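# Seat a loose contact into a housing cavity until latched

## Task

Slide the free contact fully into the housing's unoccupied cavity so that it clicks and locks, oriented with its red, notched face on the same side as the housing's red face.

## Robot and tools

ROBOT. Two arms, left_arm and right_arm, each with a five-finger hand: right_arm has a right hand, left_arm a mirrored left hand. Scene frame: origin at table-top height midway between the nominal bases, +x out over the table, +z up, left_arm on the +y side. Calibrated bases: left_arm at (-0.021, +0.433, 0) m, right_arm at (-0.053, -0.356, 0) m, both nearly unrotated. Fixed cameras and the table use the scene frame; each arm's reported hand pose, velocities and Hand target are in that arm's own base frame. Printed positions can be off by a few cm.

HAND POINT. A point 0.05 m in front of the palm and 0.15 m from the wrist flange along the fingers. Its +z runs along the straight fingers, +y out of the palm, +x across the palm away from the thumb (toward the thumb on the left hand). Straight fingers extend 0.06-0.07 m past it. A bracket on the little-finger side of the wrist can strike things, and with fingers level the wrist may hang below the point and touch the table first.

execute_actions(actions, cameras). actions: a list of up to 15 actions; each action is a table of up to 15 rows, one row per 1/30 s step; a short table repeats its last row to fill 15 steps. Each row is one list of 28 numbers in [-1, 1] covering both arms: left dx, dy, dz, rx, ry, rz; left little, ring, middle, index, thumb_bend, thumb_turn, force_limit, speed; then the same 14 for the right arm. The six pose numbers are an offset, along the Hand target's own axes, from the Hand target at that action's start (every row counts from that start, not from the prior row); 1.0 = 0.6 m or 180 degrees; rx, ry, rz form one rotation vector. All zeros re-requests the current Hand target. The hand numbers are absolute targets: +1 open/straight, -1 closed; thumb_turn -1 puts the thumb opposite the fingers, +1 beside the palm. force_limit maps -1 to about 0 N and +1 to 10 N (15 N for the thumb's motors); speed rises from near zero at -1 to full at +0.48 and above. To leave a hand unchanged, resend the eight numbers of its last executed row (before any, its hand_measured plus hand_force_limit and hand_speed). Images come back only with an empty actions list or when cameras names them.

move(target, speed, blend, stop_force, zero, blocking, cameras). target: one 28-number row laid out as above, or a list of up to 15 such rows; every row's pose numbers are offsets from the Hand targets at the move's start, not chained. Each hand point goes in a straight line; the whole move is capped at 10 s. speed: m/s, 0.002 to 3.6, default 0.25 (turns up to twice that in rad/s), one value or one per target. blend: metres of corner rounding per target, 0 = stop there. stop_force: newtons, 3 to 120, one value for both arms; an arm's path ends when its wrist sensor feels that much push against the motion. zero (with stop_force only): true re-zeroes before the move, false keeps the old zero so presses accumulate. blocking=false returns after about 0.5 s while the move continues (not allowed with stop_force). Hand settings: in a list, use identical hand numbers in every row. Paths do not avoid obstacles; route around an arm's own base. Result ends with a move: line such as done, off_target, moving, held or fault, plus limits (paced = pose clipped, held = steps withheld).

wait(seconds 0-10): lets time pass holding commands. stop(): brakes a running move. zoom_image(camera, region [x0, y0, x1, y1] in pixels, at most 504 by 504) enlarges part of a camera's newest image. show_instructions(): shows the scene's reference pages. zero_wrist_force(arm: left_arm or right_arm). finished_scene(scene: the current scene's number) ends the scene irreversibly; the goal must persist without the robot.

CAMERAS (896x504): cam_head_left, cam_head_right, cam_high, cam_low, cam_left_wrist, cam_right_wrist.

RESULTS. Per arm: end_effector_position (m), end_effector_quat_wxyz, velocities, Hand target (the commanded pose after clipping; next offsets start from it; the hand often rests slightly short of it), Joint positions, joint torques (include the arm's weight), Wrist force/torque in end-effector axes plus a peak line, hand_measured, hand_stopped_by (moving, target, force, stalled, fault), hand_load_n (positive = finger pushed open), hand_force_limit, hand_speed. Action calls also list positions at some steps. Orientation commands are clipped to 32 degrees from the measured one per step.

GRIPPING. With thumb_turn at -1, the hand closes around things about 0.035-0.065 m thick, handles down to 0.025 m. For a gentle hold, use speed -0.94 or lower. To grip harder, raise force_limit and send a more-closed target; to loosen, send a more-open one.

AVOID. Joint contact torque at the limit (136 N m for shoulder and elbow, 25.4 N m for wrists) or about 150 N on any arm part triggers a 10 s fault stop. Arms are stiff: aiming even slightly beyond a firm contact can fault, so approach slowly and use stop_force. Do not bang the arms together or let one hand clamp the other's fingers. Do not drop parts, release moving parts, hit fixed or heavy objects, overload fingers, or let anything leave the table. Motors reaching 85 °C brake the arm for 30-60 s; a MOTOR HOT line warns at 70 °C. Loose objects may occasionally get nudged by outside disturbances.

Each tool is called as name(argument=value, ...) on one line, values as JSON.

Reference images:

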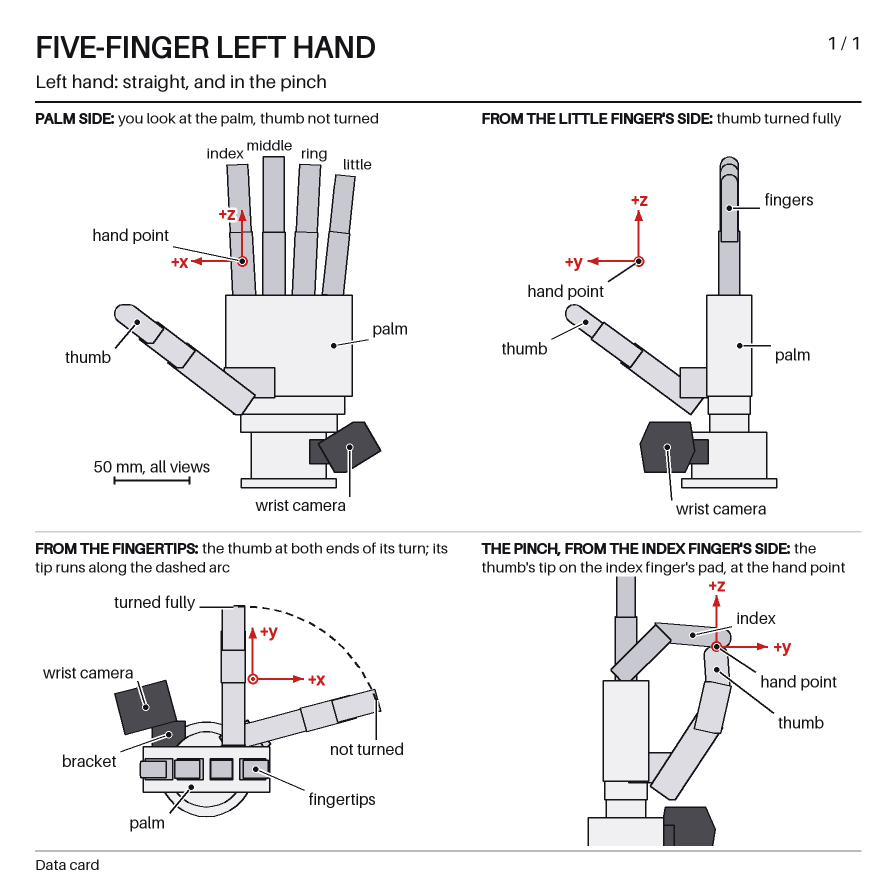

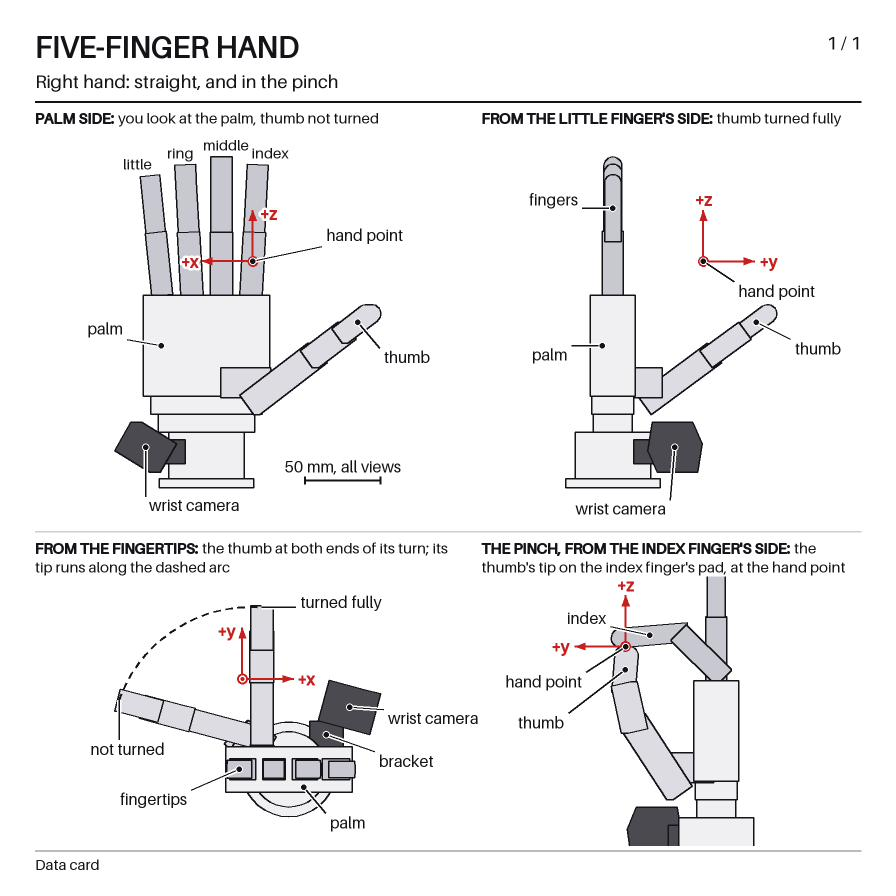

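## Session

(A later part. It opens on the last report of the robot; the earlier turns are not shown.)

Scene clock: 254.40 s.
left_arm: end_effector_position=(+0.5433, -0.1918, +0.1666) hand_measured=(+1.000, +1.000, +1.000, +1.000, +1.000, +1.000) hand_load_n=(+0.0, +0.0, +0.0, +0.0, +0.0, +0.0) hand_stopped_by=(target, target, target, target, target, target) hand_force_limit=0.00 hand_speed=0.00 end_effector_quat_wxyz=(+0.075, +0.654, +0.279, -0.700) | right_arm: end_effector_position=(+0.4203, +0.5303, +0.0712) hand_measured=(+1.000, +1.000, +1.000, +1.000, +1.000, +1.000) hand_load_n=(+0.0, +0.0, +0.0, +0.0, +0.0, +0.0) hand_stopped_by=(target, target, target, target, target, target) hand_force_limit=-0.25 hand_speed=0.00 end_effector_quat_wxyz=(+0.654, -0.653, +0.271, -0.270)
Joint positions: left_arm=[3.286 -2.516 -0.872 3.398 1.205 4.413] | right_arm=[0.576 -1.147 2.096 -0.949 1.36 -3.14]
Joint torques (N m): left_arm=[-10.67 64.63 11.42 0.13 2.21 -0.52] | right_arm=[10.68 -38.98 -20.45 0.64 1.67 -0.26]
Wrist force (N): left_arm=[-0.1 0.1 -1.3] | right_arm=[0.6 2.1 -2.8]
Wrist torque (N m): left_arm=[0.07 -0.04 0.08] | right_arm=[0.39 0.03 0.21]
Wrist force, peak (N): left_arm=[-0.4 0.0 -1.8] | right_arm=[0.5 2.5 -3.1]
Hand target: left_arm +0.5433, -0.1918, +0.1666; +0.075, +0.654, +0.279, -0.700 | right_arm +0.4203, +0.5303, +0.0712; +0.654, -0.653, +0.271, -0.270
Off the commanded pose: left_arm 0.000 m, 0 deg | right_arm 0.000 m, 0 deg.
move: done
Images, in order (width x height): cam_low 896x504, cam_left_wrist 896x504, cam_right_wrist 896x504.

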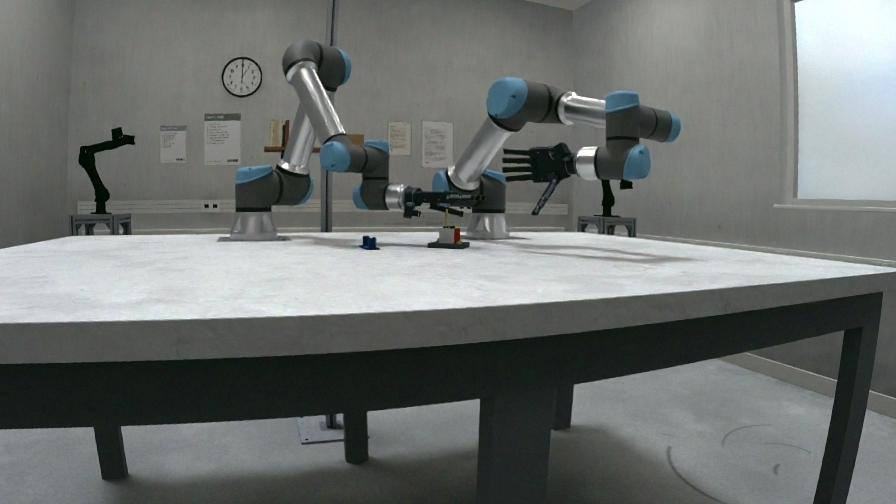

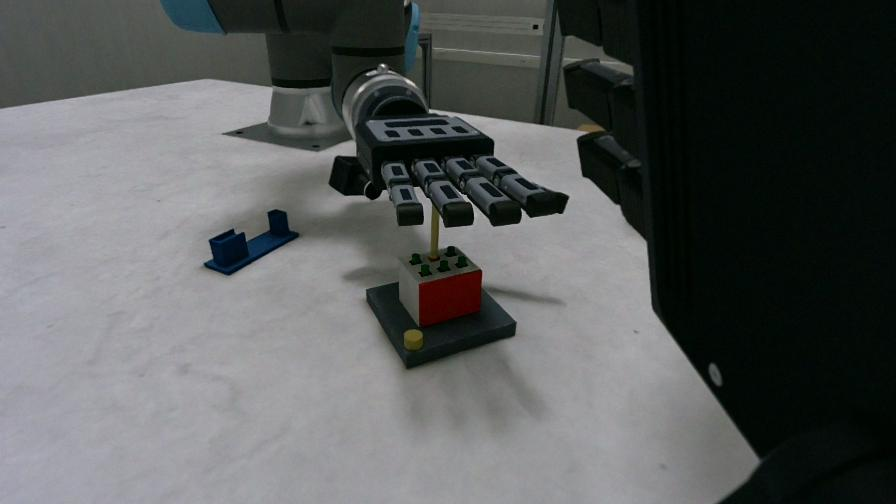

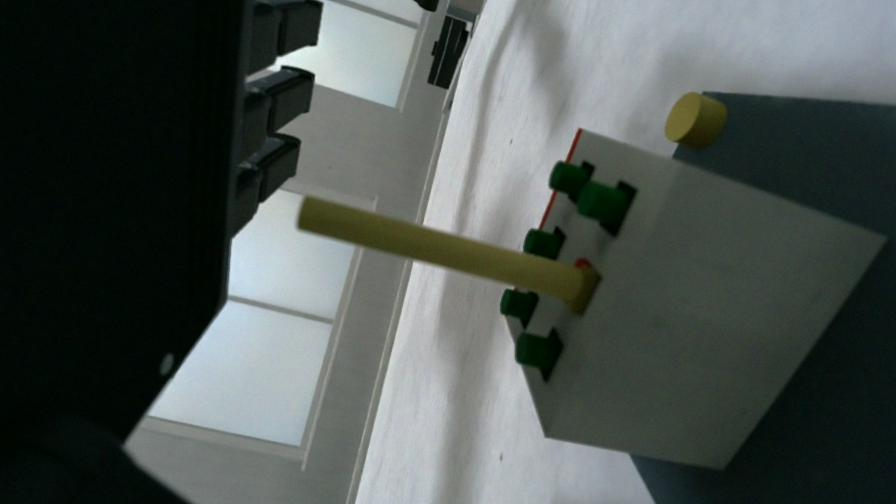

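move(target=[0,0,0,0,0,0,1,1,1,1,1,1,0,0,0,0.0686,0,0,0,0,1,1,1,1,1,1,-0.25,0], speed=0.02, stop_force=12, cameras=["cam_left_wrist","cam_low","cam_right_wrist"])

zoom_image(camera="cam_left_wrist", region=[340, 100, 600, 350])

zoom_image(camera="cam_low", region=[380, 170, 500, 260])

Scene clock: 257.43 s.
left_arm: end_effector_position=(+0.5433, -0.1918, +0.1666) hand_measured=(+1.000, +1.000, +1.000, +1.000, +1.000, +1.000) hand_load_n=(-0.5, +0.0, +0.0, +0.0, +0.0, +0.0) hand_stopped_by=(target, target, target, target, target, target) hand_force_limit=0.00 hand_speed=0.00 end_effector_quat_wxyz=(+0.075, +0.654, +0.279, -0.700) | right_arm: end_effector_position=(+0.4203, +0.5303, +0.0551) hand_measured=(+1.000, +1.000, +1.000, +1.000, +1.000, +1.000) hand_load_n=(+0.0, +0.0, +0.0, +0.0, +0.0, +0.0) hand_stopped_by=(target, target, target, target, target, target) hand_force_limit=-0.25 hand_speed=0.00 end_effector_quat_wxyz=(+0.654, -0.653, +0.271, -0.270)
Joint positions: left_arm=[3.286 -2.516 -0.872 3.398 1.205 4.413] | right_arm=[0.576 -1.111 2.103 -0.992 1.36 -3.14]
Joint torques (N m): left_arm=[-9.75 64.57 11.49 0.07 2.21 -0.69] | right_arm=[9.21 -26.15 -18.69 -3.1 0.03 -0.74]
Wrist force (N): left_arm=[-0.1 0.2 -1.4] | right_arm=[2.0 -1.8 -3.5]
Wrist torque (N m): left_arm=[0.09 -0.04 0.07] | right_arm=[0.29 -0.18 0.19]
Wrist force, peak (N): left_arm=[-0.2 0.2 -1.7] | right_arm=[1.1 -25.9 -12.8]
Hand target: left_arm +0.5433, -0.1918, +0.1666; +0.075, +0.654, +0.279, -0.700 | right_arm +0.4203, +0.5303, +0.0551; +0.654, -0.653, +0.271, -0.270 (not the last commanded pose)
Off the commanded pose: left_arm 0.000 m, 0 deg | right_arm 0.025 m, 0 deg.
move: contact (right_arm)
Images, in order (width x height): cam_low 896x504, cam_left_wrist 896x504, cam_right_wrist 896x504.

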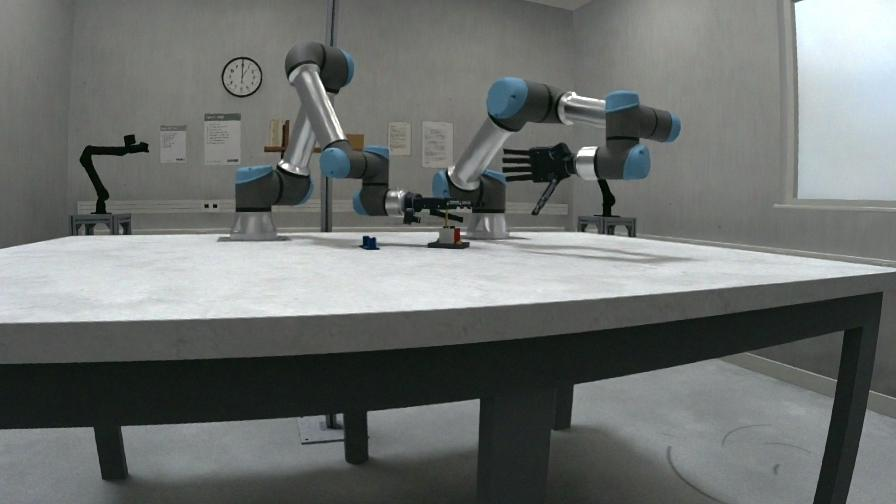

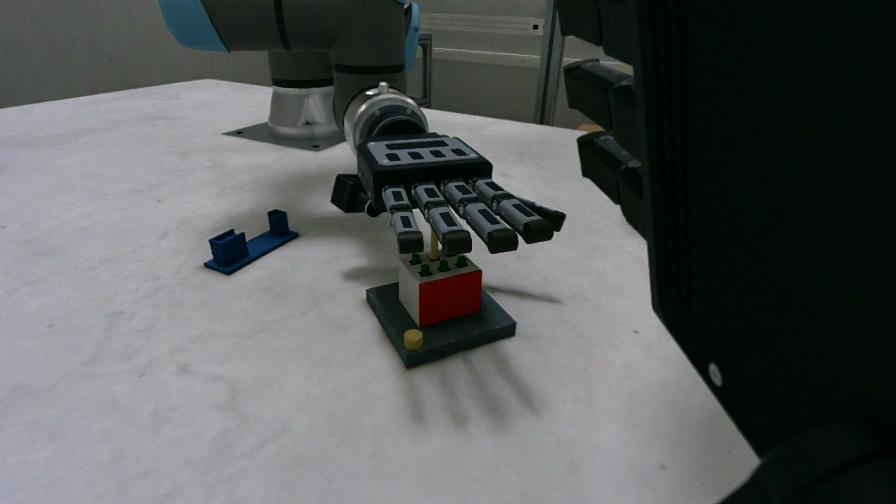

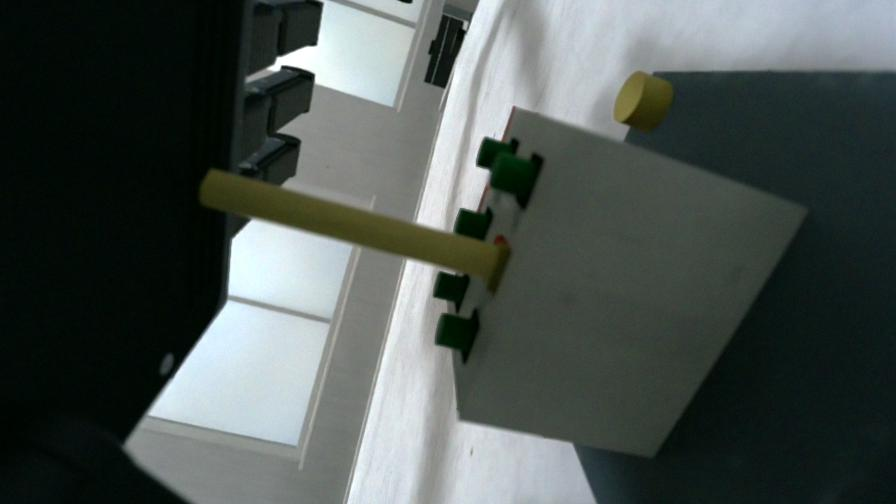

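Scaled by 1.938.

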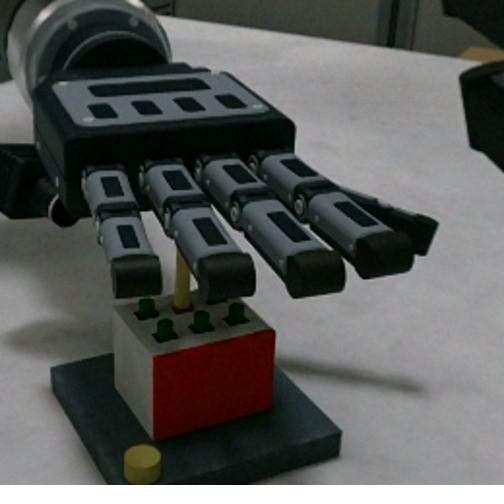

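Scaled by 4.200.

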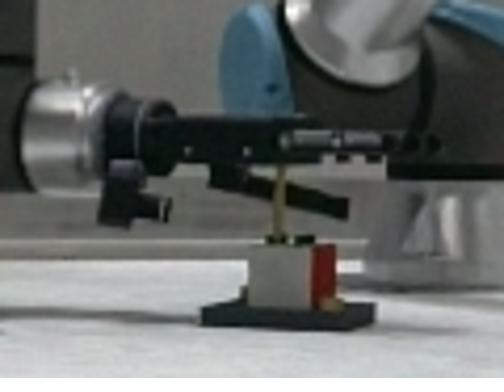

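zoom_image(camera="cam_left_wrist", region=[400, 220, 470, 290])

zoom_image(camera="cam_right_wrist", region=[400, 180, 580, 360])

Scaled by 7.200.

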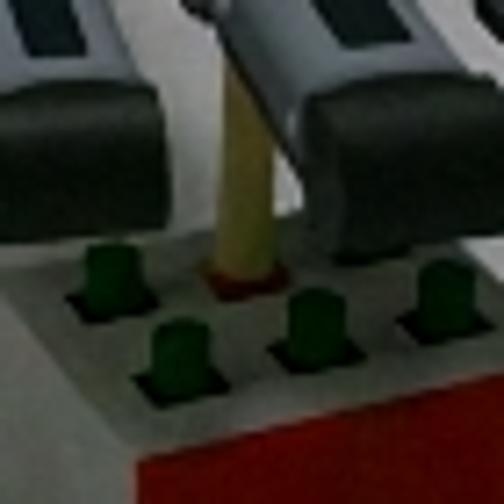

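Scaled by 2.800.

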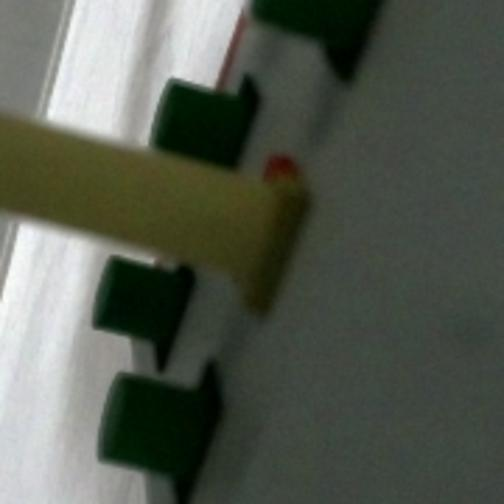

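move(target=[0,0,0,0,0,0,1,1,1,1,1,1,0,0,0,0.035,0,0,0,0,1,1,1,1,1,1,-0.25,0], speed=0.006, stop_force=30, cameras=["cam_left_wrist","cam_low","cam_right_wrist"])

zoom_image(camera="cam_left_wrist", region=[400, 220, 470, 290])

zoom_image(camera="cam_right_wrist", region=[400, 180, 580, 360])

Scene clock: 260.37 s.
left_arm: end_effector_position=(+0.5433, -0.1918, +0.1666) hand_measured=(+1.000, +1.000, +1.000, +1.000, +1.000, +1.000) hand_load_n=(+0.0, +0.0, +0.0, +0.0, +0.0, +0.0) hand_stopped_by=(target, target, target, target, target, target) hand_force_limit=0.00 hand_speed=0.00 end_effector_quat_wxyz=(+0.075, +0.654, +0.279, -0.700) | right_arm: end_effector_position=(+0.4204, +0.5304, +0.0541) hand_measured=(+1.000, +1.000, +1.000, +1.000, +1.000, +1.000) hand_load_n=(+0.0, +0.0, +0.0, +0.0, +0.0, +0.0) hand_stopped_by=(target, target, target, target, target, target) hand_force_limit=-0.25 hand_speed=0.00 end_effector_quat_wxyz=(+0.654, -0.653, +0.270, -0.270)
Joint positions: left_arm=[3.286 -2.516 -0.872 3.398 1.205 4.413] | right_arm=[0.576 -1.108 2.103 -0.996 1.36 -3.14]
Joint torques (N m): left_arm=[-9.87 64.63 11.52 0.17 2.26 -0.84] | right_arm=[5.36 -18.24 -11.87 6.11 -1.53 -0.9]
Wrist force (N): left_arm=[0.1 0.1 -1.6] | right_arm=[1.3 -32.7 -16.4]
Wrist torque (N m): left_arm=[0.08 -0.08 0.09] | right_arm=[-0.19 0.21 -0.67]
Wrist force, peak (N): left_arm=[0.0 0.0 -1.7] | right_arm=[1.0 -39.3 -18.6]
Hand target: left_arm +0.5433, -0.1918, +0.1666; +0.075, +0.654, +0.279, -0.700 | right_arm +0.4204, +0.5304, +0.0541; +0.654, -0.653, +0.270, -0.270 (not the last commanded pose)
Off the commanded pose: left_arm 0.000 m, 0 deg | right_arm 0.020 m, 0 deg.
move: contact (right_arm)
Images, in order (width x height): cam_low 896x504, cam_left_wrist 896x504, cam_right_wrist 896x504.

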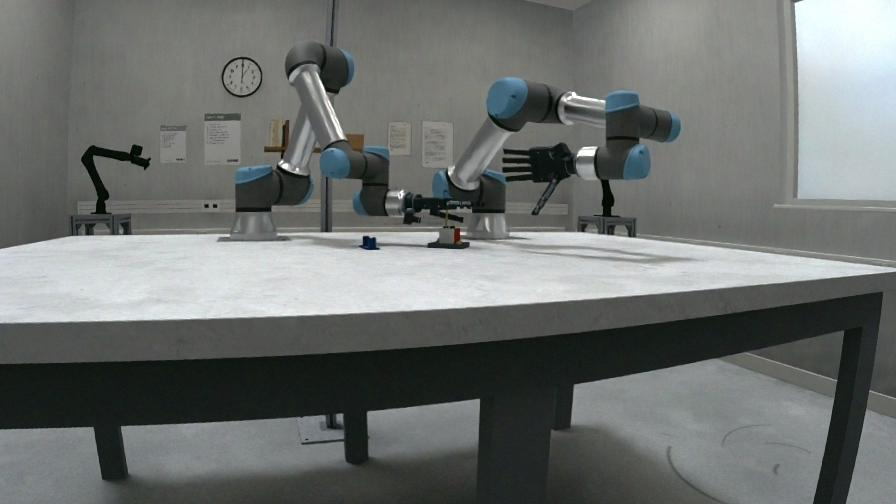

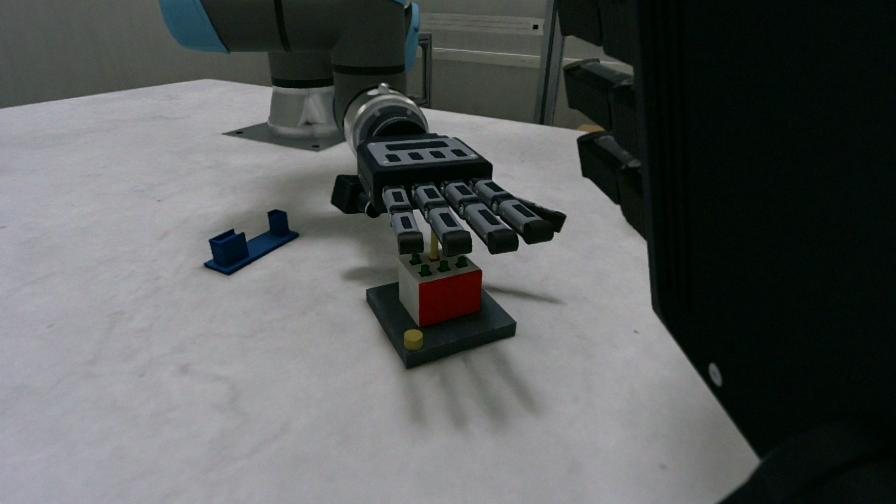

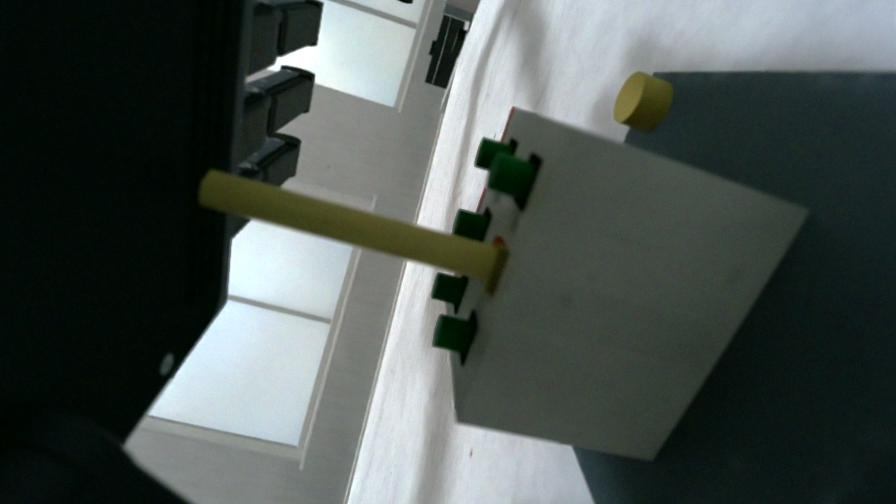

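Scaled by 7.200.

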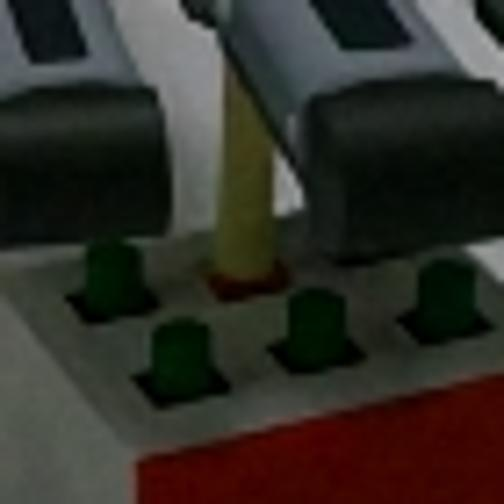

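Scaled by 2.800.

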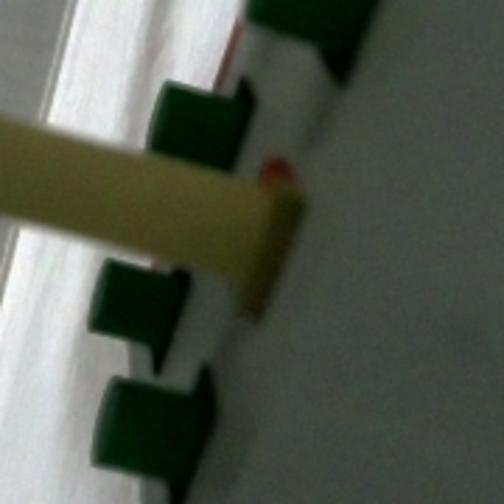

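move(target=[[0,0,0,0,0,0,1,1,1,1,1,1,0,0,0,-0.025,0,0,0,0,1,1,1,1,1,1,-0.25,0],[0,0,0,0,0,0,1,1,1,1,1,1,0,0,0,-0.025,-0.02,0,0,0,1,1,1,1,1,1,-0.25,0]], speed=0.08, blend=[0.004,0], cameras=["cam_right_wrist","cam_left_wrist"])

zoom_image(camera="cam_left_wrist", region=[380, 180, 500, 300])

Scene clock: 263.90 s.
left_arm: end_effector_position=(+0.5433, -0.1918, +0.1666) hand_measured=(+1.000, +1.000, +1.000, +1.000, +1.000, +1.000) hand_load_n=(+0.0, +0.0, +0.0, +0.0, +0.0, +0.0) hand_stopped_by=(target, target, target, target, target, target) hand_force_limit=0.00 hand_speed=0.00 end_effector_quat_wxyz=(+0.075, +0.654, +0.279, -0.700) | right_arm: end_effector_position=(+0.4121, +0.5219, +0.0692) hand_measured=(+1.000, +1.000, +1.000, +1.000, +1.000, +1.000) hand_load_n=(+0.0, +0.0, +0.0, +0.0, +0.0, +0.0) hand_stopped_by=(target, target, target, target, target, target) hand_force_limit=-0.25 hand_speed=0.00 end_effector_quat_wxyz=(+0.654, -0.653, +0.270, -0.270)
Joint positions: left_arm=[3.286 -2.516 -0.872 3.398 1.205 4.413] | right_arm=[0.569 -1.162 2.132 -0.971 1.354 -3.14]
Joint torques (N m): left_arm=[-10.26 63.97 11.9 0.07 2.17 -1.11] | right_arm=[9.65 -26.33 -13.27 0.6 1.5 -0.14]
Wrist force (N): left_arm=[-0.2 0.0 -1.6] | right_arm=[1.3 3.8 -2.7]
Wrist torque (N m): left_arm=[0.08 -0.03 0.08] | right_arm=[0.65 -0.08 0.28]
Wrist force, peak (N): left_arm=[0.0 0.1 -1.6] | right_arm=[1.4 -33.3 -16.7]
Hand target: left_arm +0.5433, -0.1918, +0.1666; +0.075, +0.654, +0.279, -0.700 | right_arm +0.4119, +0.5219, +0.0691; +0.654, -0.653, +0.270, -0.270
Off the commanded pose: left_arm 0.000 m, 0 deg | right_arm 0.000 m, 0 deg.
move: done
Images, in order (width x height): cam_left_wrist 896x504, cam_right_wrist 896x504.

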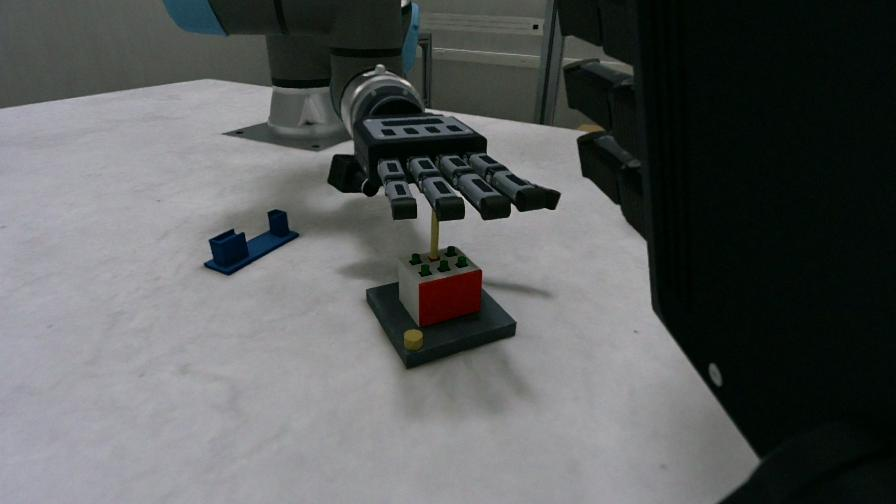

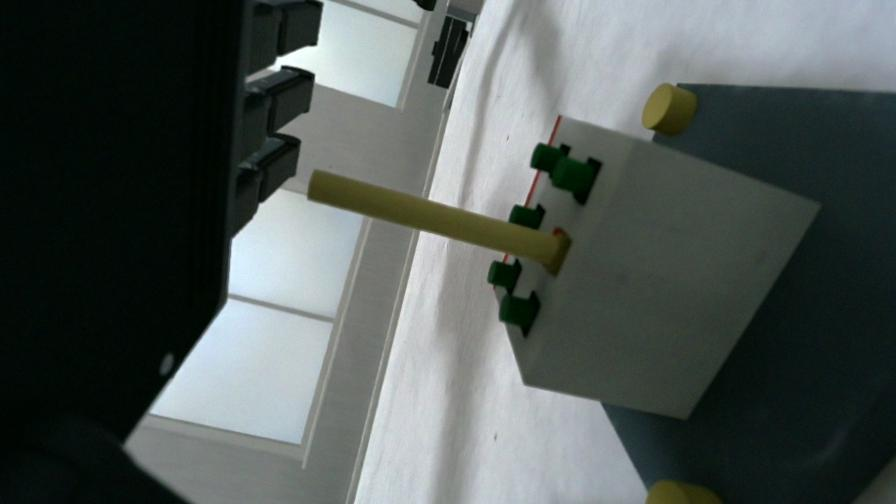

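Scaled by 4.200.

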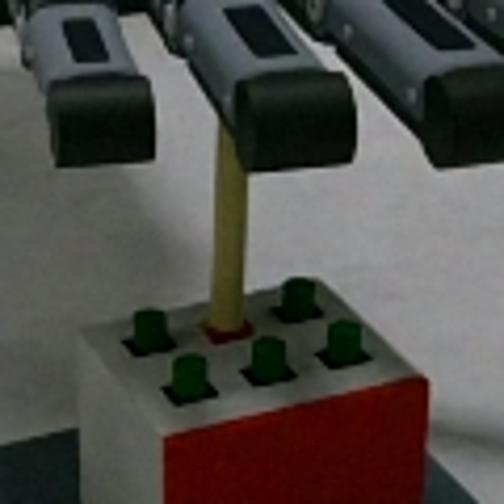

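move(target=[0,0,0,0,0,0,1,1,1,1,1,1,0,0,0,0.03,0,0,0,0,1,1,1,1,1,1,-0.25,0], speed=0.008, stop_force=10, cameras=["cam_right_wrist"])

Scene clock: 267.47 s.
left_arm: end_effector_position=(+0.5433, -0.1918, +0.1666) hand_measured=(+1.000, +1.000, +1.000, +1.000, +1.000, +1.000) hand_load_n=(+0.0, +0.0, +0.0, +0.0, +0.0, +0.0) hand_stopped_by=(target, target, target, target, target, target) hand_force_limit=0.00 hand_speed=0.00 end_effector_quat_wxyz=(+0.075, +0.654, +0.279, -0.700) | right_arm: end_effector_position=(+0.4120, +0.5220, +0.0548) hand_measured=(+1.000, +1.000, +1.000, +1.000, +1.000, +1.000) hand_load_n=(+0.0, +0.0, +0.0, +0.0, +0.0, +0.0) hand_stopped_by=(target, target, target, target, target, target) hand_force_limit=-0.25 hand_speed=0.00 end_effector_quat_wxyz=(+0.654, -0.653, +0.270, -0.270)
Joint positions: left_arm=[3.286 -2.516 -0.872 3.398 1.205 4.413] | right_arm=[0.57 -1.128 2.138 -1.011 1.354 -3.14]
Joint torques (N m): left_arm=[-9.46 63.71 11.57 0 2.29 -1.21] | right_arm=[11.15 -34.17 -14.37 2.79 1.18 0.25]
Wrist force (N): left_arm=[-0.2 -0.1 -1.6] | right_arm=[1.4 -7.4 -5.0]
Wrist torque (N m): left_arm=[0.05 -0.04 0.08] | right_arm=[0.48 0.01 0.00]
Wrist force, peak (N): left_arm=[-0.1 -0.1 -1.7] | right_arm=[1.2 -12.8 -7.7]
Hand target: left_arm +0.5433, -0.1918, +0.1666; +0.075, +0.654, +0.279, -0.700 | right_arm +0.4120, +0.5220, +0.0548; +0.654, -0.653, +0.270, -0.270 (not the last commanded pose)
Off the commanded pose: left_arm 0.000 m, 0 deg | right_arm 0.004 m, 0 deg.
move: contact (right_arm)
Images, in order (width x height): cam_right_wrist 896x504.

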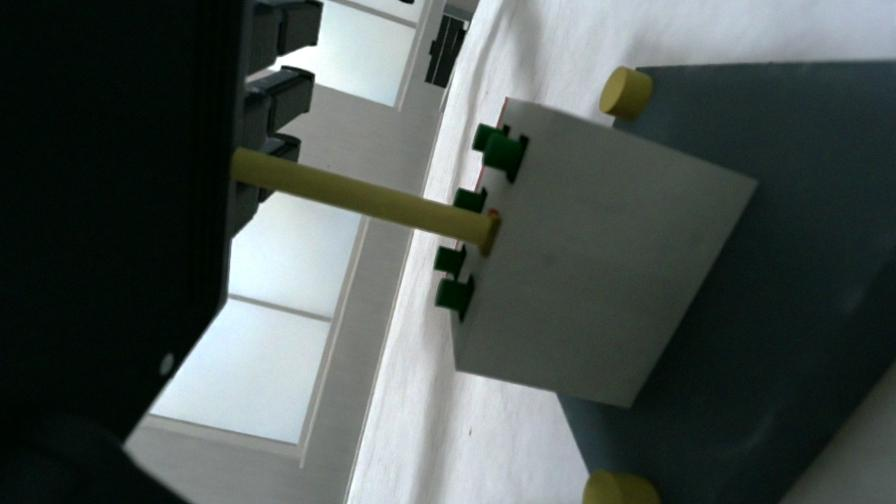

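move(target=[0,0,0,0,0,0,1,1,1,1,1,1,0,0,0,0.03,-0.0015,0,0,0,1,1,1,1,1,1,-0.25,0], speed=0.004, stop_force=35, zero=false, cameras=["cam_right_wrist","cam_left_wrist"])

zoom_image(camera="cam_left_wrist", region=[400, 220, 470, 290])

Scene clock: 269.27 s.
left_arm: end_effector_position=(+0.5433, -0.1918, +0.1666) hand_measured=(+1.000, +1.000, +1.000, +1.000, +1.000, +1.000) hand_load_n=(+0.0, +0.0, +0.0, +0.0, +0.0, +0.0) hand_stopped_by=(target, target, target, target, target, target) hand_force_limit=0.00 hand_speed=0.00 end_effector_quat_wxyz=(+0.075, +0.654, +0.279, -0.700) | right_arm: end_effector_position=(+0.4120, +0.5220, +0.0539) hand_measured=(+1.000, +1.000, +1.000, +1.000, +1.000, +1.000) hand_load_n=(+0.0, +0.0, +0.0, +0.0, +0.0, -0.5) hand_stopped_by=(target, target, target, target, target, target) hand_force_limit=-0.25 hand_speed=0.00 end_effector_quat_wxyz=(+0.654, -0.653, +0.270, -0.270)
Joint positions: left_arm=[3.286 -2.516 -0.872 3.398 1.205 4.413] | right_arm=[0.57 -1.126 2.139 -1.014 1.354 -3.14]
Joint torques (N m): left_arm=[-9.08 63.64 11.4 0.27 2.36 -1.21] | right_arm=[6.99 -21.84 -11.16 5.69 0.03 0.3]
Wrist force (N): left_arm=[0.0 0.1 -1.5] | right_arm=[2.7 -25.5 -12.6]
Wrist torque (N m): left_arm=[0.07 -0.06 0.09] | right_arm=[0.39 0.11 -0.42]
Wrist force, peak (N): left_arm=[-0.2 -0.1 -1.7] | right_arm=[1.0 -32.5 -14.3]
Hand target: left_arm +0.5433, -0.1918, +0.1666; +0.075, +0.654, +0.279, -0.700 | right_arm +0.4120, +0.5220, +0.0539; +0.654, -0.653, +0.270, -0.270 (not the last commanded pose)
Off the commanded pose: left_arm 0.000 m, 0 deg | right_arm 0.017 m, 0 deg.
move: contact (right_arm)
Images, in order (width x height): cam_left_wrist 896x504, cam_right_wrist 896x504.

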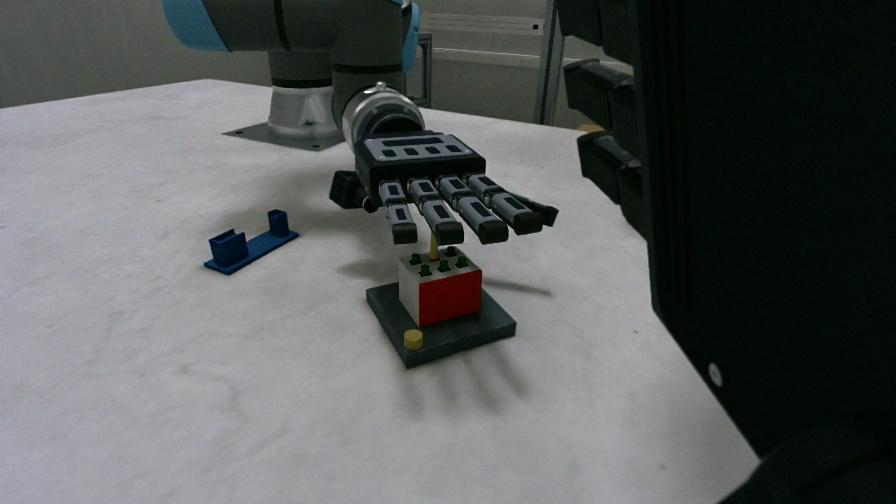

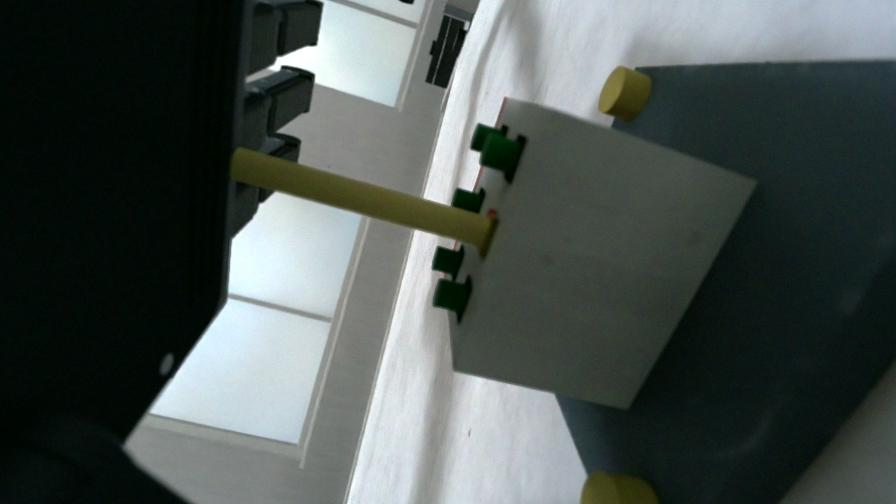

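Scaled by 7.200.

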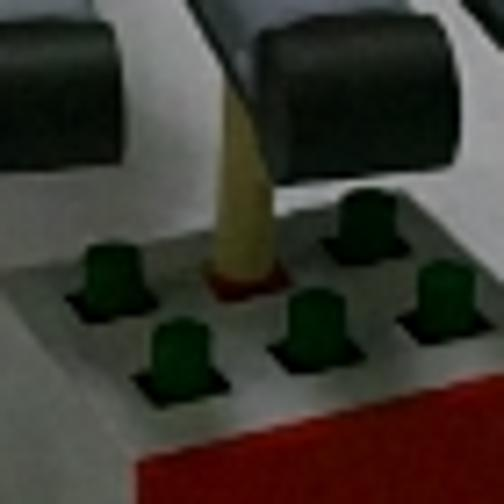

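move(target=[0,0,0,0,0,0,1,1,1,1,1,1,0,0,0,0,-0.0012,0,0,0,1,1,1,1,1,1,-0.25,0], speed=0.01, cameras=[])

move(target=[0,0,0,0,0,0,1,1,1,1,1,1,0,0,0,0.001,0,0,0,0,1,1,1,1,1,1,-0.25,0], speed=0.01, cameras=[])

Scene clock: 271.20 s.
left_arm: end_effector_position=(+0.5433, -0.1918, +0.1666) hand_measured=(+1.000, +1.000, +1.000, +1.000, +1.000, +1.000) hand_load_n=(+0.0, +0.0, -0.5, +0.0, +0.0, +0.0) hand_stopped_by=(target, target, target, target, target, target) hand_force_limit=0.00 hand_speed=0.00 end_effector_quat_wxyz=(+0.075, +0.654, +0.279, -0.700) | right_arm: end_effector_position=(+0.4115, +0.5215, +0.0539) hand_measured=(+1.000, +1.000, +1.000, +1.000, +1.000, +1.000) hand_load_n=(+0.0, +0.0, +0.0, +0.0, +0.0, -0.5) hand_stopped_by=(target, target, target, target, target, target) hand_force_limit=-0.25 hand_speed=0.00 end_effector_quat_wxyz=(+0.654, -0.653, +0.270, -0.270)
Joint positions: left_arm=[3.286 -2.516 -0.872 3.398 1.205 4.413] | right_arm=[0.569 -1.127 2.141 -1.015 1.353 -3.14]
Joint torques (N m): left_arm=[-9.15 63.34 10.86 0.04 2.22 -1.35] | right_arm=[-12.63 -36.74 -7.32 -2.86 -1.77 0.27]
Wrist force (N): left_arm=[-0.3 0.0 -1.5] | right_arm=[1.0 -1.2 -3.1]
Wrist torque (N m): left_arm=[0.05 -0.02 0.07] | right_arm=[0.38 -0.02 0.12]
Wrist force, peak (N): left_arm=[-0.1 0.4 -1.7] | right_arm=[2.4 -26.1 -12.4]
Hand target: left_arm +0.5433, -0.1918, +0.1666; +0.075, +0.654, +0.279, -0.700 | right_arm +0.4115, +0.5215, +0.0539; +0.654, -0.653, +0.270, -0.270
Off the commanded pose: left_arm 0.000 m, 0 deg | right_arm 0.000 m, 0 deg.
move: done
No camera images: "cameras" was empty.

Scene clock: 271.90 s.
left_arm: end_effector_position=(+0.5433, -0.1918, +0.1666) hand_measured=(+1.000, +1.000, +1.000, +1.000, +1.000, +1.000) hand_load_n=(+0.0, +0.0, +0.0, +0.0, +0.0, +0.0) hand_stopped_by=(target, target, target, target, target, target) hand_force_limit=0.00 hand_speed=0.00 end_effector_quat_wxyz=(+0.075, +0.654, +0.279, -0.700) | right_arm: end_effector_position=(+0.4115, +0.5215, +0.0533) hand_measured=(+1.000, +1.000, +1.000, +1.000, +1.000, +1.000) hand_load_n=(+0.0, +0.0, +0.0, +0.0, +0.0, -0.5) hand_stopped_by=(target, target, target, target, target, target) hand_force_limit=-0.25 hand_speed=0.00 end_effector_quat_wxyz=(+0.654, -0.653, +0.270, -0.270)
Joint positions: left_arm=[3.286 -2.516 -0.872 3.398 1.205 4.413] | right_arm=[0.569 -1.126 2.141 -1.017 1.353 -3.14]
Joint torques (N m): left_arm=[-9.07 63.33 11.5 0.06 2.22 -1.37] | right_arm=[-13.56 -24.62 -5.46 -2.88 -1 0.37]
Wrist force (N): left_arm=[-0.2 0.1 -1.5] | right_arm=[1.0 -0.8 -3.0]
Wrist torque (N m): left_arm=[0.07 -0.02 0.07] | right_arm=[0.40 -0.01 0.12]
Wrist force, peak (N): left_arm=[-0.3 0.2 -1.6] | right_arm=[1.3 -5.8 -2.7]
Hand target: left_arm +0.5433, -0.1918, +0.1666; +0.075, +0.654, +0.279, -0.700 | right_arm +0.4115, +0.5215, +0.0533; +0.654, -0.653, +0.270, -0.270
Off the commanded pose: left_arm 0.000 m, 0 deg | right_arm 0.000 m, 0 deg.
move: done
No camera images: "cameras" was empty.

move(target=[0,0,0,0,0,0,1,1,1,1,1,1,0,0,0,0.03,0,0,0,0,1,1,1,1,1,1,-0.25,0], speed=0.006, stop_force=12, cameras=["cam_left_wrist"])

zoom_image(camera="cam_left_wrist", region=[400, 220, 470, 290])

Scene clock: 275.07 s.
left_arm: end_effector_position=(+0.5433, -0.1918, +0.1666) hand_measured=(+1.000, +1.000, +1.000, +1.000, +1.000, +1.000) hand_load_n=(+0.0, +0.0, +0.0, +0.0, +0.0, +0.0) hand_stopped_by=(target, target, target, target, target, target) hand_force_limit=0.00 hand_speed=0.00 end_effector_quat_wxyz=(+0.075, +0.654, +0.279, -0.700) | right_arm: end_effector_position=(+0.4116, +0.5215, +0.0414) hand_measured=(+1.000, +1.000, +1.000, +1.000, +1.000, +1.000) hand_load_n=(+0.0, +0.0, +0.0, +0.0, +0.0, +0.0) hand_stopped_by=(target, target, target, target, target, target) hand_force_limit=-0.25 hand_speed=0.00 end_effector_quat_wxyz=(+0.654, -0.653, +0.270, -0.270)
Joint positions: left_arm=[3.286 -2.516 -0.872 3.398 1.205 4.413] | right_arm=[0.569 -1.097 2.145 -1.05 1.354 -3.14]
Joint torques (N m): left_arm=[-9.61 63.69 11.33 0.06 2.12 -1.33] | right_arm=[0.85 -30.24 -2.97 3.87 1.26 -0.07]
Wrist force (N): left_arm=[-0.2 0.0 -1.5] | right_arm=[0.8 -14.0 -3.7]
Wrist torque (N m): left_arm=[0.07 -0.04 0.08] | right_arm=[0.12 -0.03 -0.23]
Wrist force, peak (N): left_arm=[-0.3 0.1 -1.7] | right_arm=[0.5 -18.7 -5.7]
Hand target: left_arm +0.5433, -0.1918, +0.1666; +0.075, +0.654, +0.279, -0.700 | right_arm +0.4116, +0.5215, +0.0414; +0.654, -0.653, +0.270, -0.270 (not the last commanded pose)
Off the commanded pose: left_arm 0.000 m, 0 deg | right_arm 0.006 m, 0 deg.
move: contact (right_arm)
Images, in order (width x height): cam_left_wrist 896x504.

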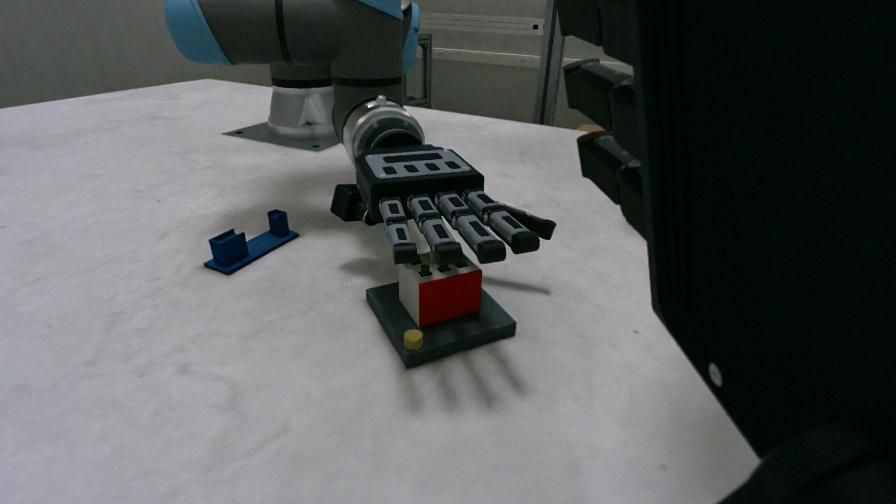

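Scaled by 7.200.

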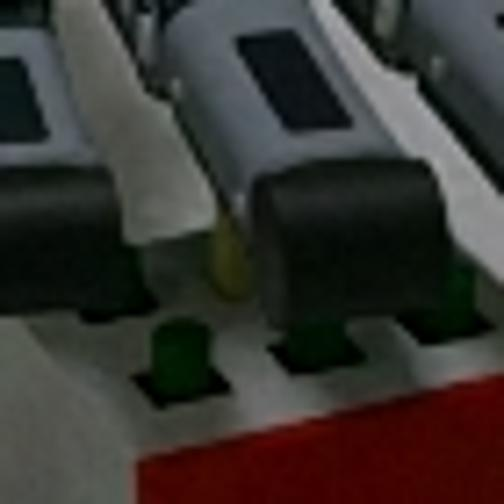

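move(target=[0,0,0,0,0,0,1,1,1,1,1,1,0,0,0,0.02,0,0,0,0,1,1,1,1,1,1,-0.25,0], speed=0.005, stop_force=15, cameras=["cam_left_wrist"])

Scene clock: 276.37 s.
left_arm: end_effector_position=(+0.5433, -0.1918, +0.1666) hand_measured=(+1.000, +1.000, +1.000, +1.000, +1.000, +1.000) hand_load_n=(-0.5, +0.0, +0.0, +0.0, +0.0, +0.0) hand_stopped_by=(target, target, target, target, target, target) hand_force_limit=0.00 hand_speed=0.00 end_effector_quat_wxyz=(+0.075, +0.654, +0.279, -0.700) | right_arm: end_effector_position=(+0.4117, +0.5216, +0.0409) hand_measured=(+1.000, +1.000, +1.000, +1.000, +1.000, +1.000) hand_load_n=(+0.0, +0.0, +0.0, +0.0, +0.0, +0.0) hand_stopped_by=(target, target, target, target, target, target) hand_force_limit=-0.25 hand_speed=0.00 end_effector_quat_wxyz=(+0.654, -0.653, +0.270, -0.270)
Joint positions: left_arm=[3.286 -2.516 -0.872 3.398 1.205 4.413] | right_arm=[0.569 -1.095 2.145 -1.052 1.354 -3.14]
Joint torques (N m): left_arm=[-9.43 63.69 11.93 0.11 2.16 -1.16] | right_arm=[1.07 -19.67 -7.01 6.99 1.38 -0.05]
Wrist force (N): left_arm=[-0.4 0.1 -1.4] | right_arm=[1.2 -29.4 -8.2]
Wrist torque (N m): left_arm=[0.08 0.00 0.07] | right_arm=[0.01 0.12 -0.62]
Wrist force, peak (N): left_arm=[-0.4 -0.1 -1.7] | right_arm=[1.2 -33.5 -10.7]
Hand target: left_arm +0.5433, -0.1918, +0.1666; +0.075, +0.654, +0.279, -0.700 | right_arm +0.4117, +0.5216, +0.0409; +0.654, -0.653, +0.270, -0.270 (not the last commanded pose)
Off the commanded pose: left_arm 0.000 m, 0 deg | right_arm 0.011 m, 0 deg.
move: contact (right_arm)
Images, in order (width x height): cam_left_wrist 896x504.

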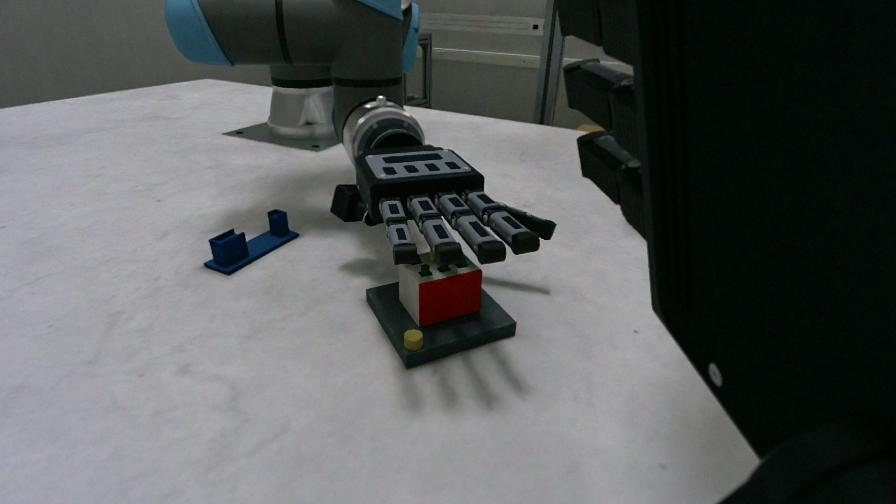

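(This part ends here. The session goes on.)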